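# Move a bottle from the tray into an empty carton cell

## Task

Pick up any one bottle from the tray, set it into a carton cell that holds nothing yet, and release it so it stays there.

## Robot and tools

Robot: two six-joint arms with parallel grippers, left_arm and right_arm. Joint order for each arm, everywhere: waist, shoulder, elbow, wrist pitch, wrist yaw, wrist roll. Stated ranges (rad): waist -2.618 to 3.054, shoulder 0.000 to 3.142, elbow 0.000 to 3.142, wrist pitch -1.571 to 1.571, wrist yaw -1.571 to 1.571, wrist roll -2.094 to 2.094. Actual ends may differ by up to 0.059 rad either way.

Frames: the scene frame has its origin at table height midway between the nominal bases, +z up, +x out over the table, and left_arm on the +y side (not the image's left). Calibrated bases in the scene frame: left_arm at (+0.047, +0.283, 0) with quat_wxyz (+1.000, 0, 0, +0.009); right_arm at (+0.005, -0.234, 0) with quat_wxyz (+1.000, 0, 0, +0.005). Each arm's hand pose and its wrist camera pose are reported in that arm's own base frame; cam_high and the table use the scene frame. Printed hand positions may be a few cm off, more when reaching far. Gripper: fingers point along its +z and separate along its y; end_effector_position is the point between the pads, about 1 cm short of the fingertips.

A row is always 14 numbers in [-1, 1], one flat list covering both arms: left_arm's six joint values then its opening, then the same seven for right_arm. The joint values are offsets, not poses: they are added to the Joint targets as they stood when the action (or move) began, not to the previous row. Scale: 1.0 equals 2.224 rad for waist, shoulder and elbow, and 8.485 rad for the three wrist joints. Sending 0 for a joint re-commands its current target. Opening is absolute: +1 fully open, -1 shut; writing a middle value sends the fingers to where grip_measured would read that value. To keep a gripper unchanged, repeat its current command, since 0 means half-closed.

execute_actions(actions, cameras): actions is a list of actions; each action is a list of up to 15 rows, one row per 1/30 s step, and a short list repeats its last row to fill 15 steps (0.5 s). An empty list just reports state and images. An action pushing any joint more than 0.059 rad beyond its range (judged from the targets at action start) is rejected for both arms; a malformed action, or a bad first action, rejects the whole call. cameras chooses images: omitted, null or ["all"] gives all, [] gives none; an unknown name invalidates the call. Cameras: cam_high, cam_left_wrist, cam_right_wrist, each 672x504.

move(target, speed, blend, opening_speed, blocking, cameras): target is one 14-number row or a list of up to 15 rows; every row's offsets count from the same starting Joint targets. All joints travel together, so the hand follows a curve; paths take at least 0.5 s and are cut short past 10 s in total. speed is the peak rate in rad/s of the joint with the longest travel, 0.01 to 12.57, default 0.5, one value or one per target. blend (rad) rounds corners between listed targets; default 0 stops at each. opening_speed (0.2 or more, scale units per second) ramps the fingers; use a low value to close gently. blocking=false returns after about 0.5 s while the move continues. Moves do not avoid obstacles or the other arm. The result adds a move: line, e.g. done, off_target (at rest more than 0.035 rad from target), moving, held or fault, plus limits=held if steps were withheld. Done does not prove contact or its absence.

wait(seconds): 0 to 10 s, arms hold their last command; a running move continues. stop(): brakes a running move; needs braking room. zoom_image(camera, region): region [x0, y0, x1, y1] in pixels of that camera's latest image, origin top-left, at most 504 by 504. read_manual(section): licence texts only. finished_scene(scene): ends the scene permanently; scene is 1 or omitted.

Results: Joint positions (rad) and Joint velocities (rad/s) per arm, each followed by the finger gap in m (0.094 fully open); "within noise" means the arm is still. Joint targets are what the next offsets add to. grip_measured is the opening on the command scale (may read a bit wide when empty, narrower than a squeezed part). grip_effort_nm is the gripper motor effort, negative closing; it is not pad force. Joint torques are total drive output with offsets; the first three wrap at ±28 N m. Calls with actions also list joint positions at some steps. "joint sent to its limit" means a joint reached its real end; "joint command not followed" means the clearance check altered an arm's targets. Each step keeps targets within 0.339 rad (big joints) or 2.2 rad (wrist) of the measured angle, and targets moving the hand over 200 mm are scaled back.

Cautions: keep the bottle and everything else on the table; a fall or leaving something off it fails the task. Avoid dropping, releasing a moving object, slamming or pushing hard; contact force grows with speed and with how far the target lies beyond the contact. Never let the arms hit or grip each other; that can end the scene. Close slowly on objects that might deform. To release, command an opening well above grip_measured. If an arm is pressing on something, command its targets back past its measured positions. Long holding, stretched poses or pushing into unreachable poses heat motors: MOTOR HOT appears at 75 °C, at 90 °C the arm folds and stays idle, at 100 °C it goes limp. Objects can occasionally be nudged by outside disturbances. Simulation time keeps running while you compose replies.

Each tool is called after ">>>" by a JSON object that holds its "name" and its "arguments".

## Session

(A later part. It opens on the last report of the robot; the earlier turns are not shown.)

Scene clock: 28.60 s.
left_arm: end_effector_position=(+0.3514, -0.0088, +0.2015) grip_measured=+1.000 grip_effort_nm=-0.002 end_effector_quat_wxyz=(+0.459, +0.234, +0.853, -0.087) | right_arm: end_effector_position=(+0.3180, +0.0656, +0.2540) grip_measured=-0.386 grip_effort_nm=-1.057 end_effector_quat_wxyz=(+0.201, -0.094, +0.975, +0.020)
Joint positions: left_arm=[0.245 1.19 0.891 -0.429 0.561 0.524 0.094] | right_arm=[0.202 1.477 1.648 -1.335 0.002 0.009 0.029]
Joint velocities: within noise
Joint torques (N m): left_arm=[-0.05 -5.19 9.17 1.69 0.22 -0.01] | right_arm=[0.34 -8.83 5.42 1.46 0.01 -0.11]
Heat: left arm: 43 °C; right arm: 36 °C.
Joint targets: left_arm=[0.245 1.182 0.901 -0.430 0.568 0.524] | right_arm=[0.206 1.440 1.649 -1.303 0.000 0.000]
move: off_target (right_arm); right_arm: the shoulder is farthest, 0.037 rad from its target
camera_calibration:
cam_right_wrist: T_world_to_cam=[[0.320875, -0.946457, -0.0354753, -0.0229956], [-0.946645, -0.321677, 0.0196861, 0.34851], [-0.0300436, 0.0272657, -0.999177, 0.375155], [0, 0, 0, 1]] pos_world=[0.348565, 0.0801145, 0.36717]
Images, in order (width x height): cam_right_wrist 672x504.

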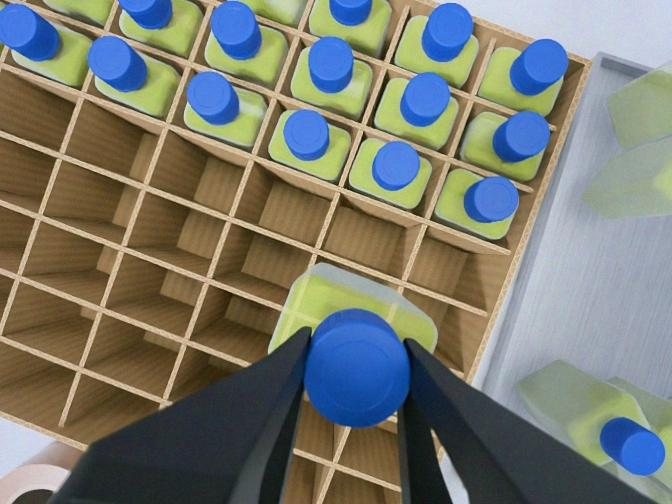

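>>> {"name": "move", "arguments": {"target": [0,0,0,0,0,0,1, 0.0027,-0.0202,-0.0823,0.01626,0,0,-0.55], "speed": 0.2, "cameras": ["cam_high","cam_right_wrist"]}}

>>> {"name": "zoom_image", "arguments": {"camera": "cam_right_wrist", "region": [270, 180, 510, 400]}}

>>> {"name": "zoom_image", "arguments": {"camera": "cam_high", "region": [320, 200, 480, 360]}}

Scene clock: 32.13 s.
left_arm: end_effector_position=(+0.3514, -0.0088, +0.2015) grip_measured=+1.000 grip_effort_nm=-0.002 end_effector_quat_wxyz=(+0.459, +0.234, +0.853, -0.087) | right_arm: end_effector_position=(+0.3184, +0.0667, +0.2199) grip_measured=-0.386 grip_effort_nm=-1.057 end_effector_quat_wxyz=(+0.200, -0.096, +0.975, +0.020)
Joint positions: left_arm=[0.245 1.19 0.891 -0.429 0.561 0.524 0.094] | right_arm=[0.205 1.436 1.469 -1.198 0.002 0.007 0.029]
Joint velocities: within noise
Joint torques (N m): left_arm=[-0.01 -5.14 9.2 1.7 0.24 0] | right_arm=[0.58 -9.07 5.41 1.45 0.01 -0.1]
Heat: left arm: 43 °C; right arm: 36 °C.
Joint targets: left_arm=[0.245 1.182 0.901 -0.430 0.568 0.524] | right_arm=[0.211 1.395 1.466 -1.166 0.000 0.000]
move: off_target (right_arm); right_arm: the shoulder is farthest, 0.041 rad from its target
camera_calibration:
cam_right_wrist: T_world_to_cam=[[0.325033, -0.945055, -0.0349882, -0.0248693], [-0.945191, -0.325852, 0.0208586, 0.349515], [-0.0311135, 0.0262908, -0.99917, 0.341414], [0, 0, 0, 1]] pos_world=[0.349064, 0.0814113, 0.33297]
Images, in order (width x height): cam_high 672x504, cam_right_wrist 672x504.

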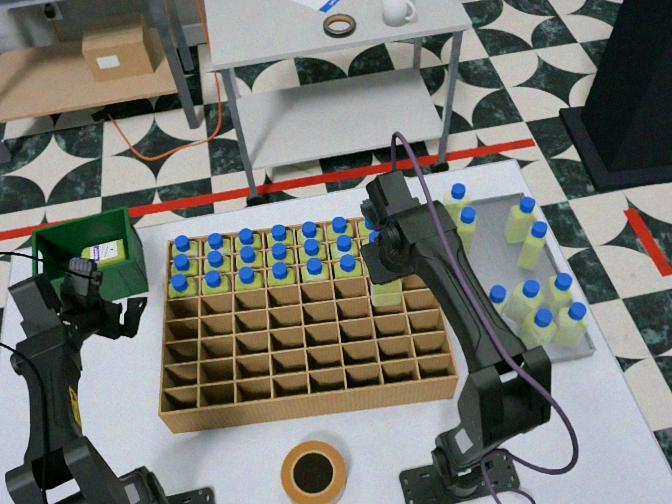

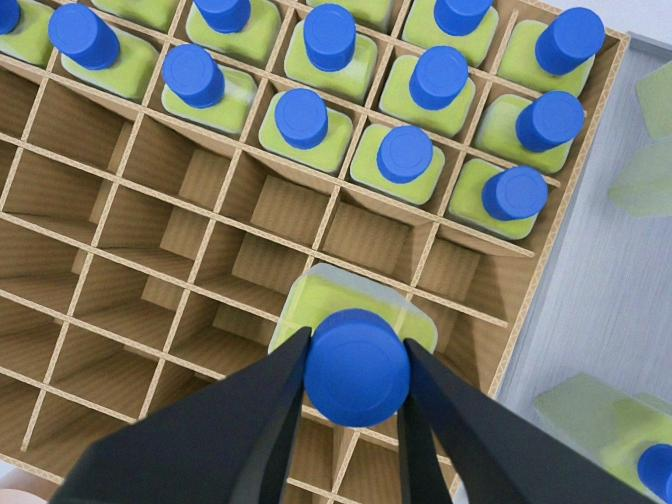

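Scaled by 2.100 from the camera's 672x504 image, which has a finer 960x720 frame.

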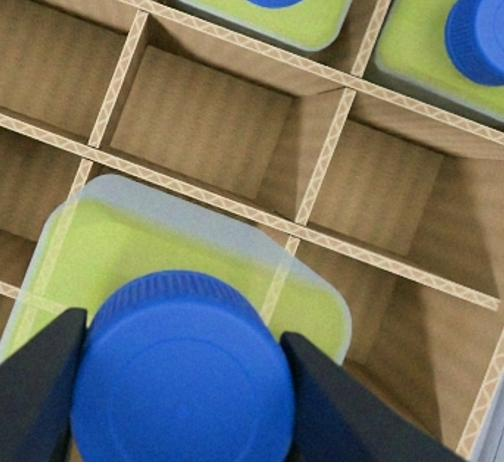

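Scaled by 3.150 from the camera's 672x504 image, which has a finer 960x720 frame.

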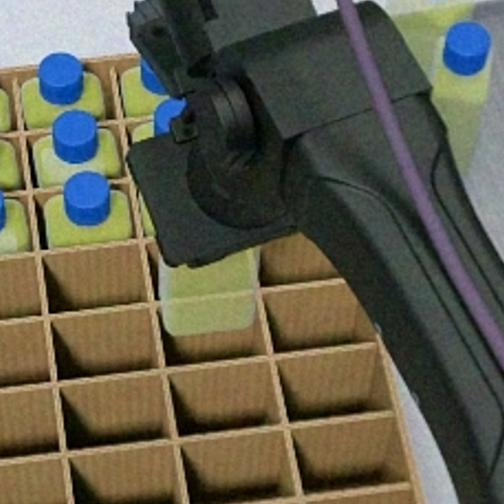

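>>> {"name": "move", "arguments": {"target": [[0,0,0,0,0,0,1, 0,-0.0126,-0.0652,0.01395,0,0,-0.55],[0,0,0,0,0,0,1, 0,-0.0175,-0.1232,0.02774,0,0,-0.55],[0,0,0,0,0,0,1, 0,-0.0175,-0.1587,0.03717,0,0,-0.55]], "speed": 0.2, "blend": 0.02, "cameras": ["cam_high","cam_right_wrist"]}}

>>> {"name": "zoom_image", "arguments": {"camera": "cam_right_wrist", "region": [240, 200, 500, 440]}}

Scene clock: 35.00 s.
left_arm: end_effector_position=(+0.3514, -0.0088, +0.2015) grip_measured=+1.000 grip_effort_nm=-0.002 end_effector_quat_wxyz=(+0.459, +0.234, +0.853, -0.087) | right_arm: end_effector_position=(+0.3171, +0.0664, +0.1404) grip_measured=-0.386 grip_effort_nm=-1.057 end_effector_quat_wxyz=(+0.201, -0.097, +0.975, +0.020)
Joint positions: left_arm=[0.245 1.19 0.891 -0.429 0.561 0.524 0.094] | right_arm=[0.205 1.395 1.115 -0.885 0.002 0.006 0.029]
Joint velocities: within noise
Joint torques (N m): left_arm=[-0.03 -5.11 9.17 1.7 0.23 0] | right_arm=[0.59 -8.79 5.67 1.49 0.01 -0.09]
Heat: left arm: 43 °C; right arm: 36 °C.
Joint targets: left_arm=[0.245 1.182 0.901 -0.430 0.568 0.524] | right_arm=[0.211 1.356 1.113 -0.850 0.000 0.000]
move: off_target (right_arm); right_arm: the shoulder is farthest, 0.039 rad from its target
camera_calibration:
cam_right_wrist: T_world_to_cam=[[0.326052, -0.944724, -0.0344527, -0.0279021], [-0.944865, -0.326837, 0.0201845, 0.349921], [-0.0303292, 0.0259719, -0.999202, 0.261702], [0, 0, 0, 1]] pos_world=[0.347663, 0.0812106, 0.253469]
Images, in order (width x height): cam_high 672x504, cam_right_wrist 672x504.

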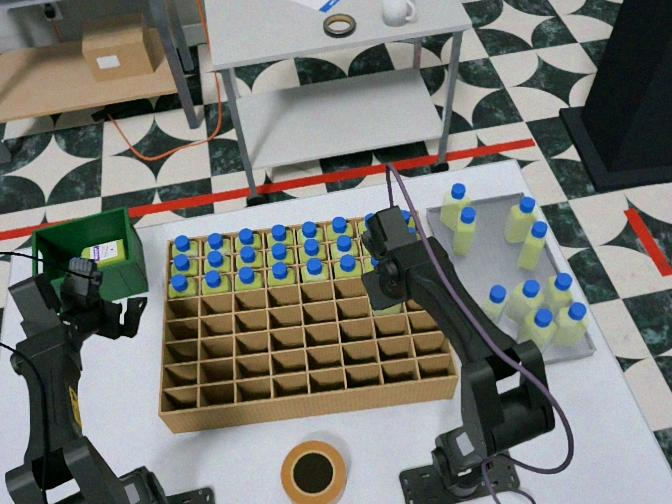

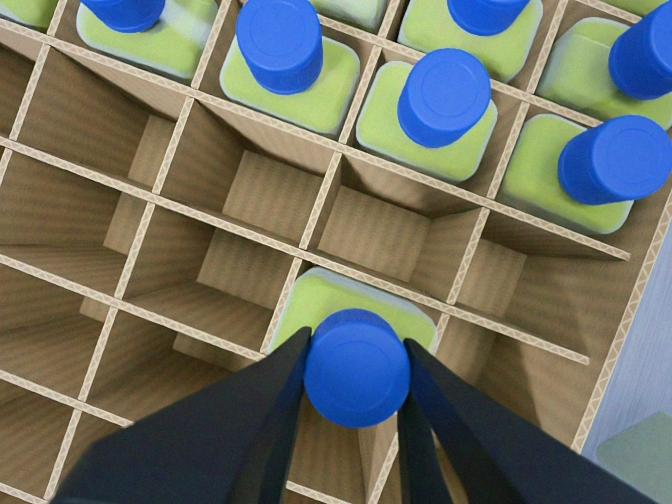

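Scaled by 1.938 from the camera's 672x504 image, which has a finer 960x720 frame.

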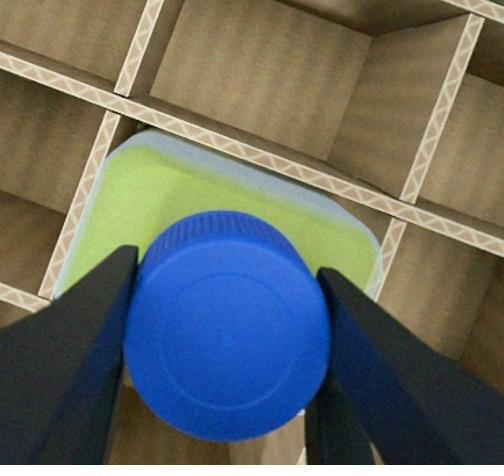

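>>> {"name": "move", "arguments": {"target": [0,0,0,0,0,0,1, 0,0.0028,-0.0293,0.0086,0,0,-0.55], "speed": 0.08, "cameras": ["cam_high","cam_right_wrist"]}}

>>> {"name": "zoom_image", "arguments": {"camera": "cam_right_wrist", "region": [240, 200, 500, 440]}}

Scene clock: 36.60 s.
left_arm: end_effector_position=(+0.3514, -0.0088, +0.2015) grip_measured=+1.000 grip_effort_nm=-0.002 end_effector_quat_wxyz=(+0.459, +0.234, +0.853, -0.087) | right_arm: end_effector_position=(+0.3177, +0.0665, +0.1250) grip_measured=-0.386 grip_effort_nm=-1.057 end_effector_quat_wxyz=(+0.205, -0.097, +0.974, +0.021)
Joint positions: left_arm=[0.245 1.19 0.891 -0.429 0.561 0.524 0.094] | right_arm=[0.205 1.395 1.051 -0.813 0.002 0.006 0.029]
Joint velocities: within noise
Joint torques (N m): left_arm=[-0.06 -5.05 9.2 1.68 0.24 -0.02] | right_arm=[0.62 -8.16 5.61 1.52 0 -0.09]
Heat: left arm: 43 °C; right arm: 36 °C.
Joint targets: left_arm=[0.245 1.182 0.901 -0.430 0.568 0.524] | right_arm=[0.211 1.362 1.048 -0.777 0.000 0.000]
move: off_target (right_arm); right_arm: the wrist pitch is farthest, 0.036 rad from its target
camera_calibration:
cam_right_wrist: T_world_to_cam=[[0.326282, -0.944681, -0.0334239, -0.0287466], [-0.944997, -0.326837, 0.0126072, 0.351754], [-0.0228339, 0.027472, -0.999362, 0.243914], [0, 0, 0, 1]] pos_world=[0.347355, 0.081109, 0.238363]
Images, in order (width x height): cam_high 672x504, cam_right_wrist 672x504.

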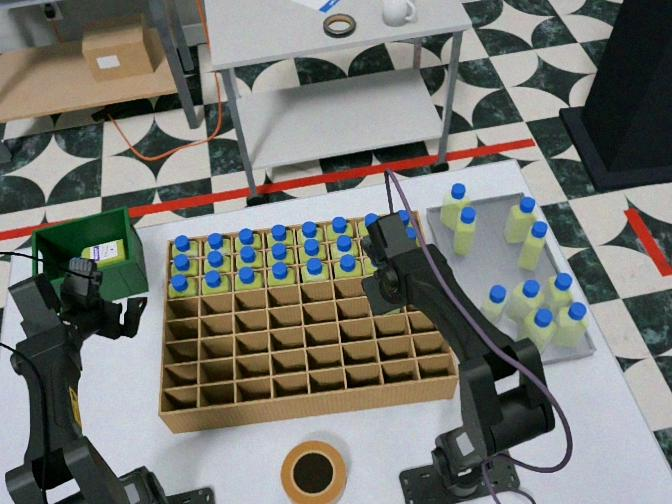

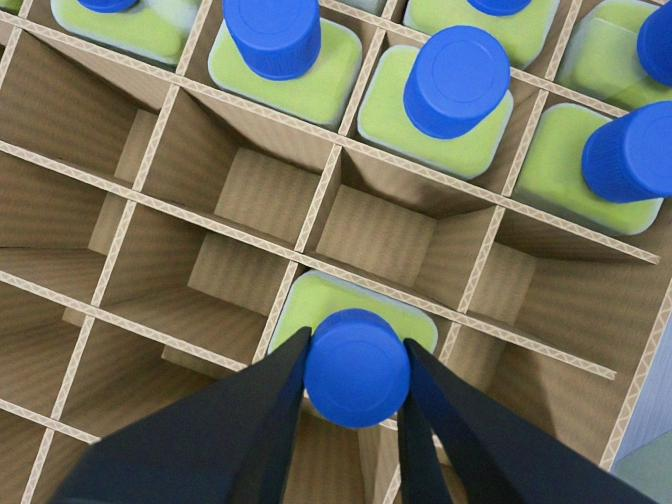

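Scaled by 1.938 from the camera's 672x504 image, which has a finer 960x720 frame.

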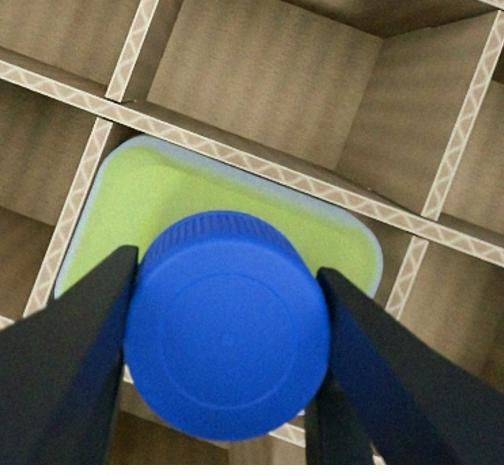

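>>> {"name": "move", "arguments": {"target": [[0,0,0,0,0,0,1, 0,0.0006,-0.0049,0.00144,0,0,-0.55],[0,0,0,0,0,0,1, 0,0.0006,-0.0049,0.00144,0,0,-0.05]], "speed": 0.08, "opening_speed": 0.6, "cameras": ["cam_high","cam_right_wrist"]}}

>>> {"name": "zoom_image", "arguments": {"camera": "cam_right_wrist", "region": [240, 200, 500, 440]}}

Scene clock: 38.70 s.
left_arm: end_effector_position=(+0.3514, -0.0088, +0.2015) grip_measured=+1.000 grip_effort_nm=0.002 end_effector_quat_wxyz=(+0.459, +0.234, +0.853, -0.087) | right_arm: end_effector_position=(+0.3217, +0.0675, +0.1244) grip_measured=-0.053 grip_effort_nm=0.115 end_effector_quat_wxyz=(+0.214, -0.097, +0.972, +0.022)
Joint positions: left_arm=[0.245 1.19 0.891 -0.429 0.561 0.524 0.094] | right_arm=[0.205 1.395 1.041 -0.783 0.002 0.006 0.045]
Joint velocities: within noise
Joint torques (N m): left_arm=[0.01 -5.09 9.09 1.69 0.23 -0.01] | right_arm=[0.61 -8.05 5.53 1.35 0.01 -0.08]
Heat: left arm: 43 °C; right arm: 36 °C.
Joint targets: left_arm=[0.245 1.182 0.901 -0.430 0.568 0.524] | right_arm=[0.211 1.364 1.037 -0.765 0.000 0.000]
move: done; target 2's new numbers were sent with right_arm's wrist pitch 0.037 rad from that target
camera_calibration:
cam_right_wrist: T_world_to_cam=[[0.32703, -0.944495, -0.0313099, -0.0297673], [-0.945006, -0.326986, -0.0066634, 0.358268], [-0.00394437, 0.0317672, -0.999488, 0.237013], [0, 0, 0, 1]] pos_world=[0.349235, 0.0815043, 0.238346]
Images, in order (width x height): cam_high 672x504, cam_right_wrist 672x504.

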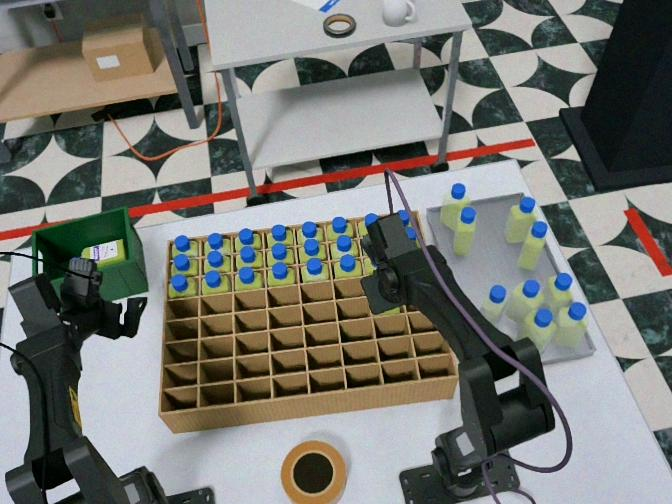

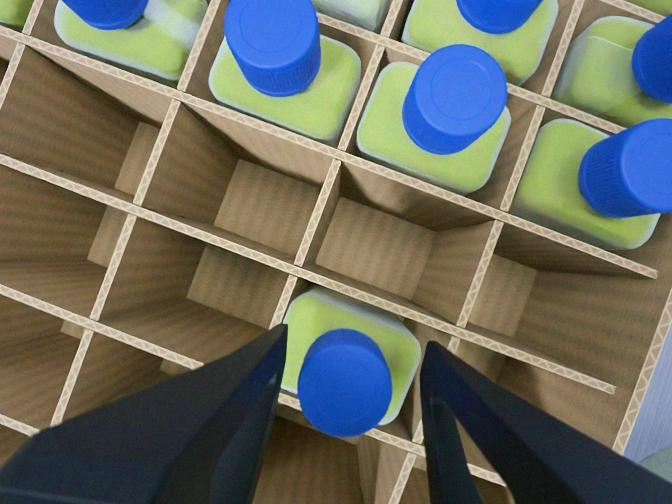

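Scaled by 1.938 from the camera's 672x504 image, which has a finer 960x720 frame.

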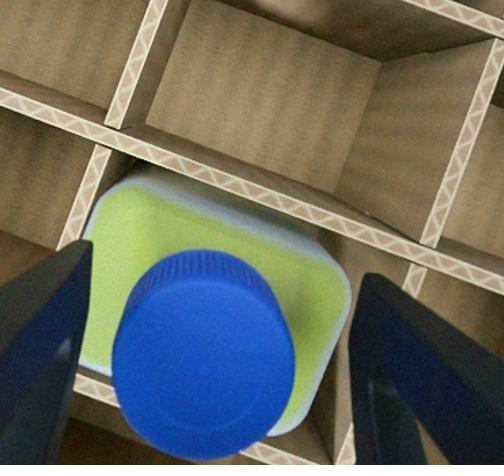

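>>> {"name": "zoom_image", "arguments": {"camera": "cam_right_wrist", "region": [200, 0, 560, 460]}}

>>> {"name": "zoom_image", "arguments": {"camera": "cam_high", "region": [320, 200, 480, 360]}}

Scaled by 1.096 from the camera's 672x504 image, which has a finer 960x720 frame.

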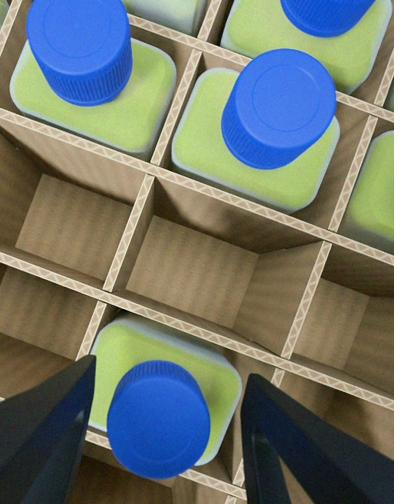

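Scaled by 3.150 from the camera's 672x504 image, which has a finer 960x720 frame.

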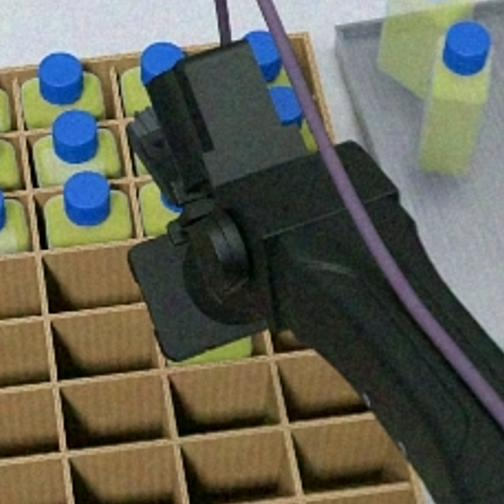

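>>> {"name": "move", "arguments": {"target": [[0,0,0,0,0,0,1, 0,-0.0036,0.0697,-0.01945,0,0,-0.05],[0,0,0,0,0,0,1, 0,0.0139,0.1929,-0.04726,0,0,-0.05]], "speed": 0.35, "blend": 0.03, "cameras": ["cam_high","cam_right_wrist"]}}

Scene clock: 42.03 s.
left_arm: end_effector_position=(+0.3514, -0.0088, +0.2015) grip_measured=+1.000 grip_effort_nm=0.002 end_effector_quat_wxyz=(+0.459, +0.234, +0.853, -0.087) | right_arm: end_effector_position=(+0.3170, +0.0665, +0.2278) grip_measured=-0.053 grip_effort_nm=0.115 end_effector_quat_wxyz=(+0.227, -0.096, +0.969, +0.023)
Joint positions: left_arm=[0.245 1.19 0.891 -0.429 0.561 0.524 0.094] | right_arm=[0.205 1.388 1.438 -1.161 0.002 0.006 0.045]
Joint velocities: within noise
Joint torques (N m): left_arm=[-0.02 -5.15 9.17 1.69 0.23 0.01] | right_arm=[0.58 -4.12 7.92 1.16 0.01 -0.09]
Heat: left arm: 43 °C; right arm: 36 °C.
Joint targets: left_arm=[0.245 1.182 0.901 -0.430 0.568 0.524] | right_arm=[0.211 1.395 1.466 -1.166 0.000 0.000]
move: done
camera_calibration:
cam_right_wrist: T_world_to_cam=[[0.327865, -0.944312, -0.0279211, -0.0269557], [-0.944463, -0.326935, -0.0332303, 0.360045], [0.0222514, 0.0372654, -0.999058, 0.331624], [0, 0, 0, 1]] pos_world=[0.341508, 0.0798986, 0.342523]
Images, in order (width x height): cam_high 672x504, cam_right_wrist 672x504.

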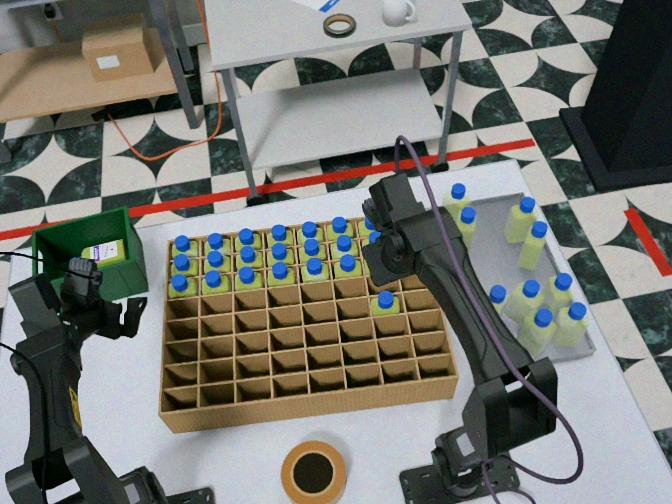

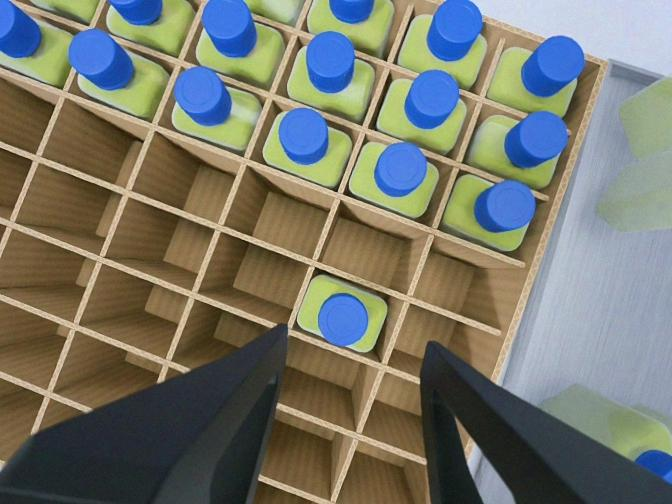

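>>> {"name": "finished_scene", "arguments": {}}

The scene is finished: the task was done.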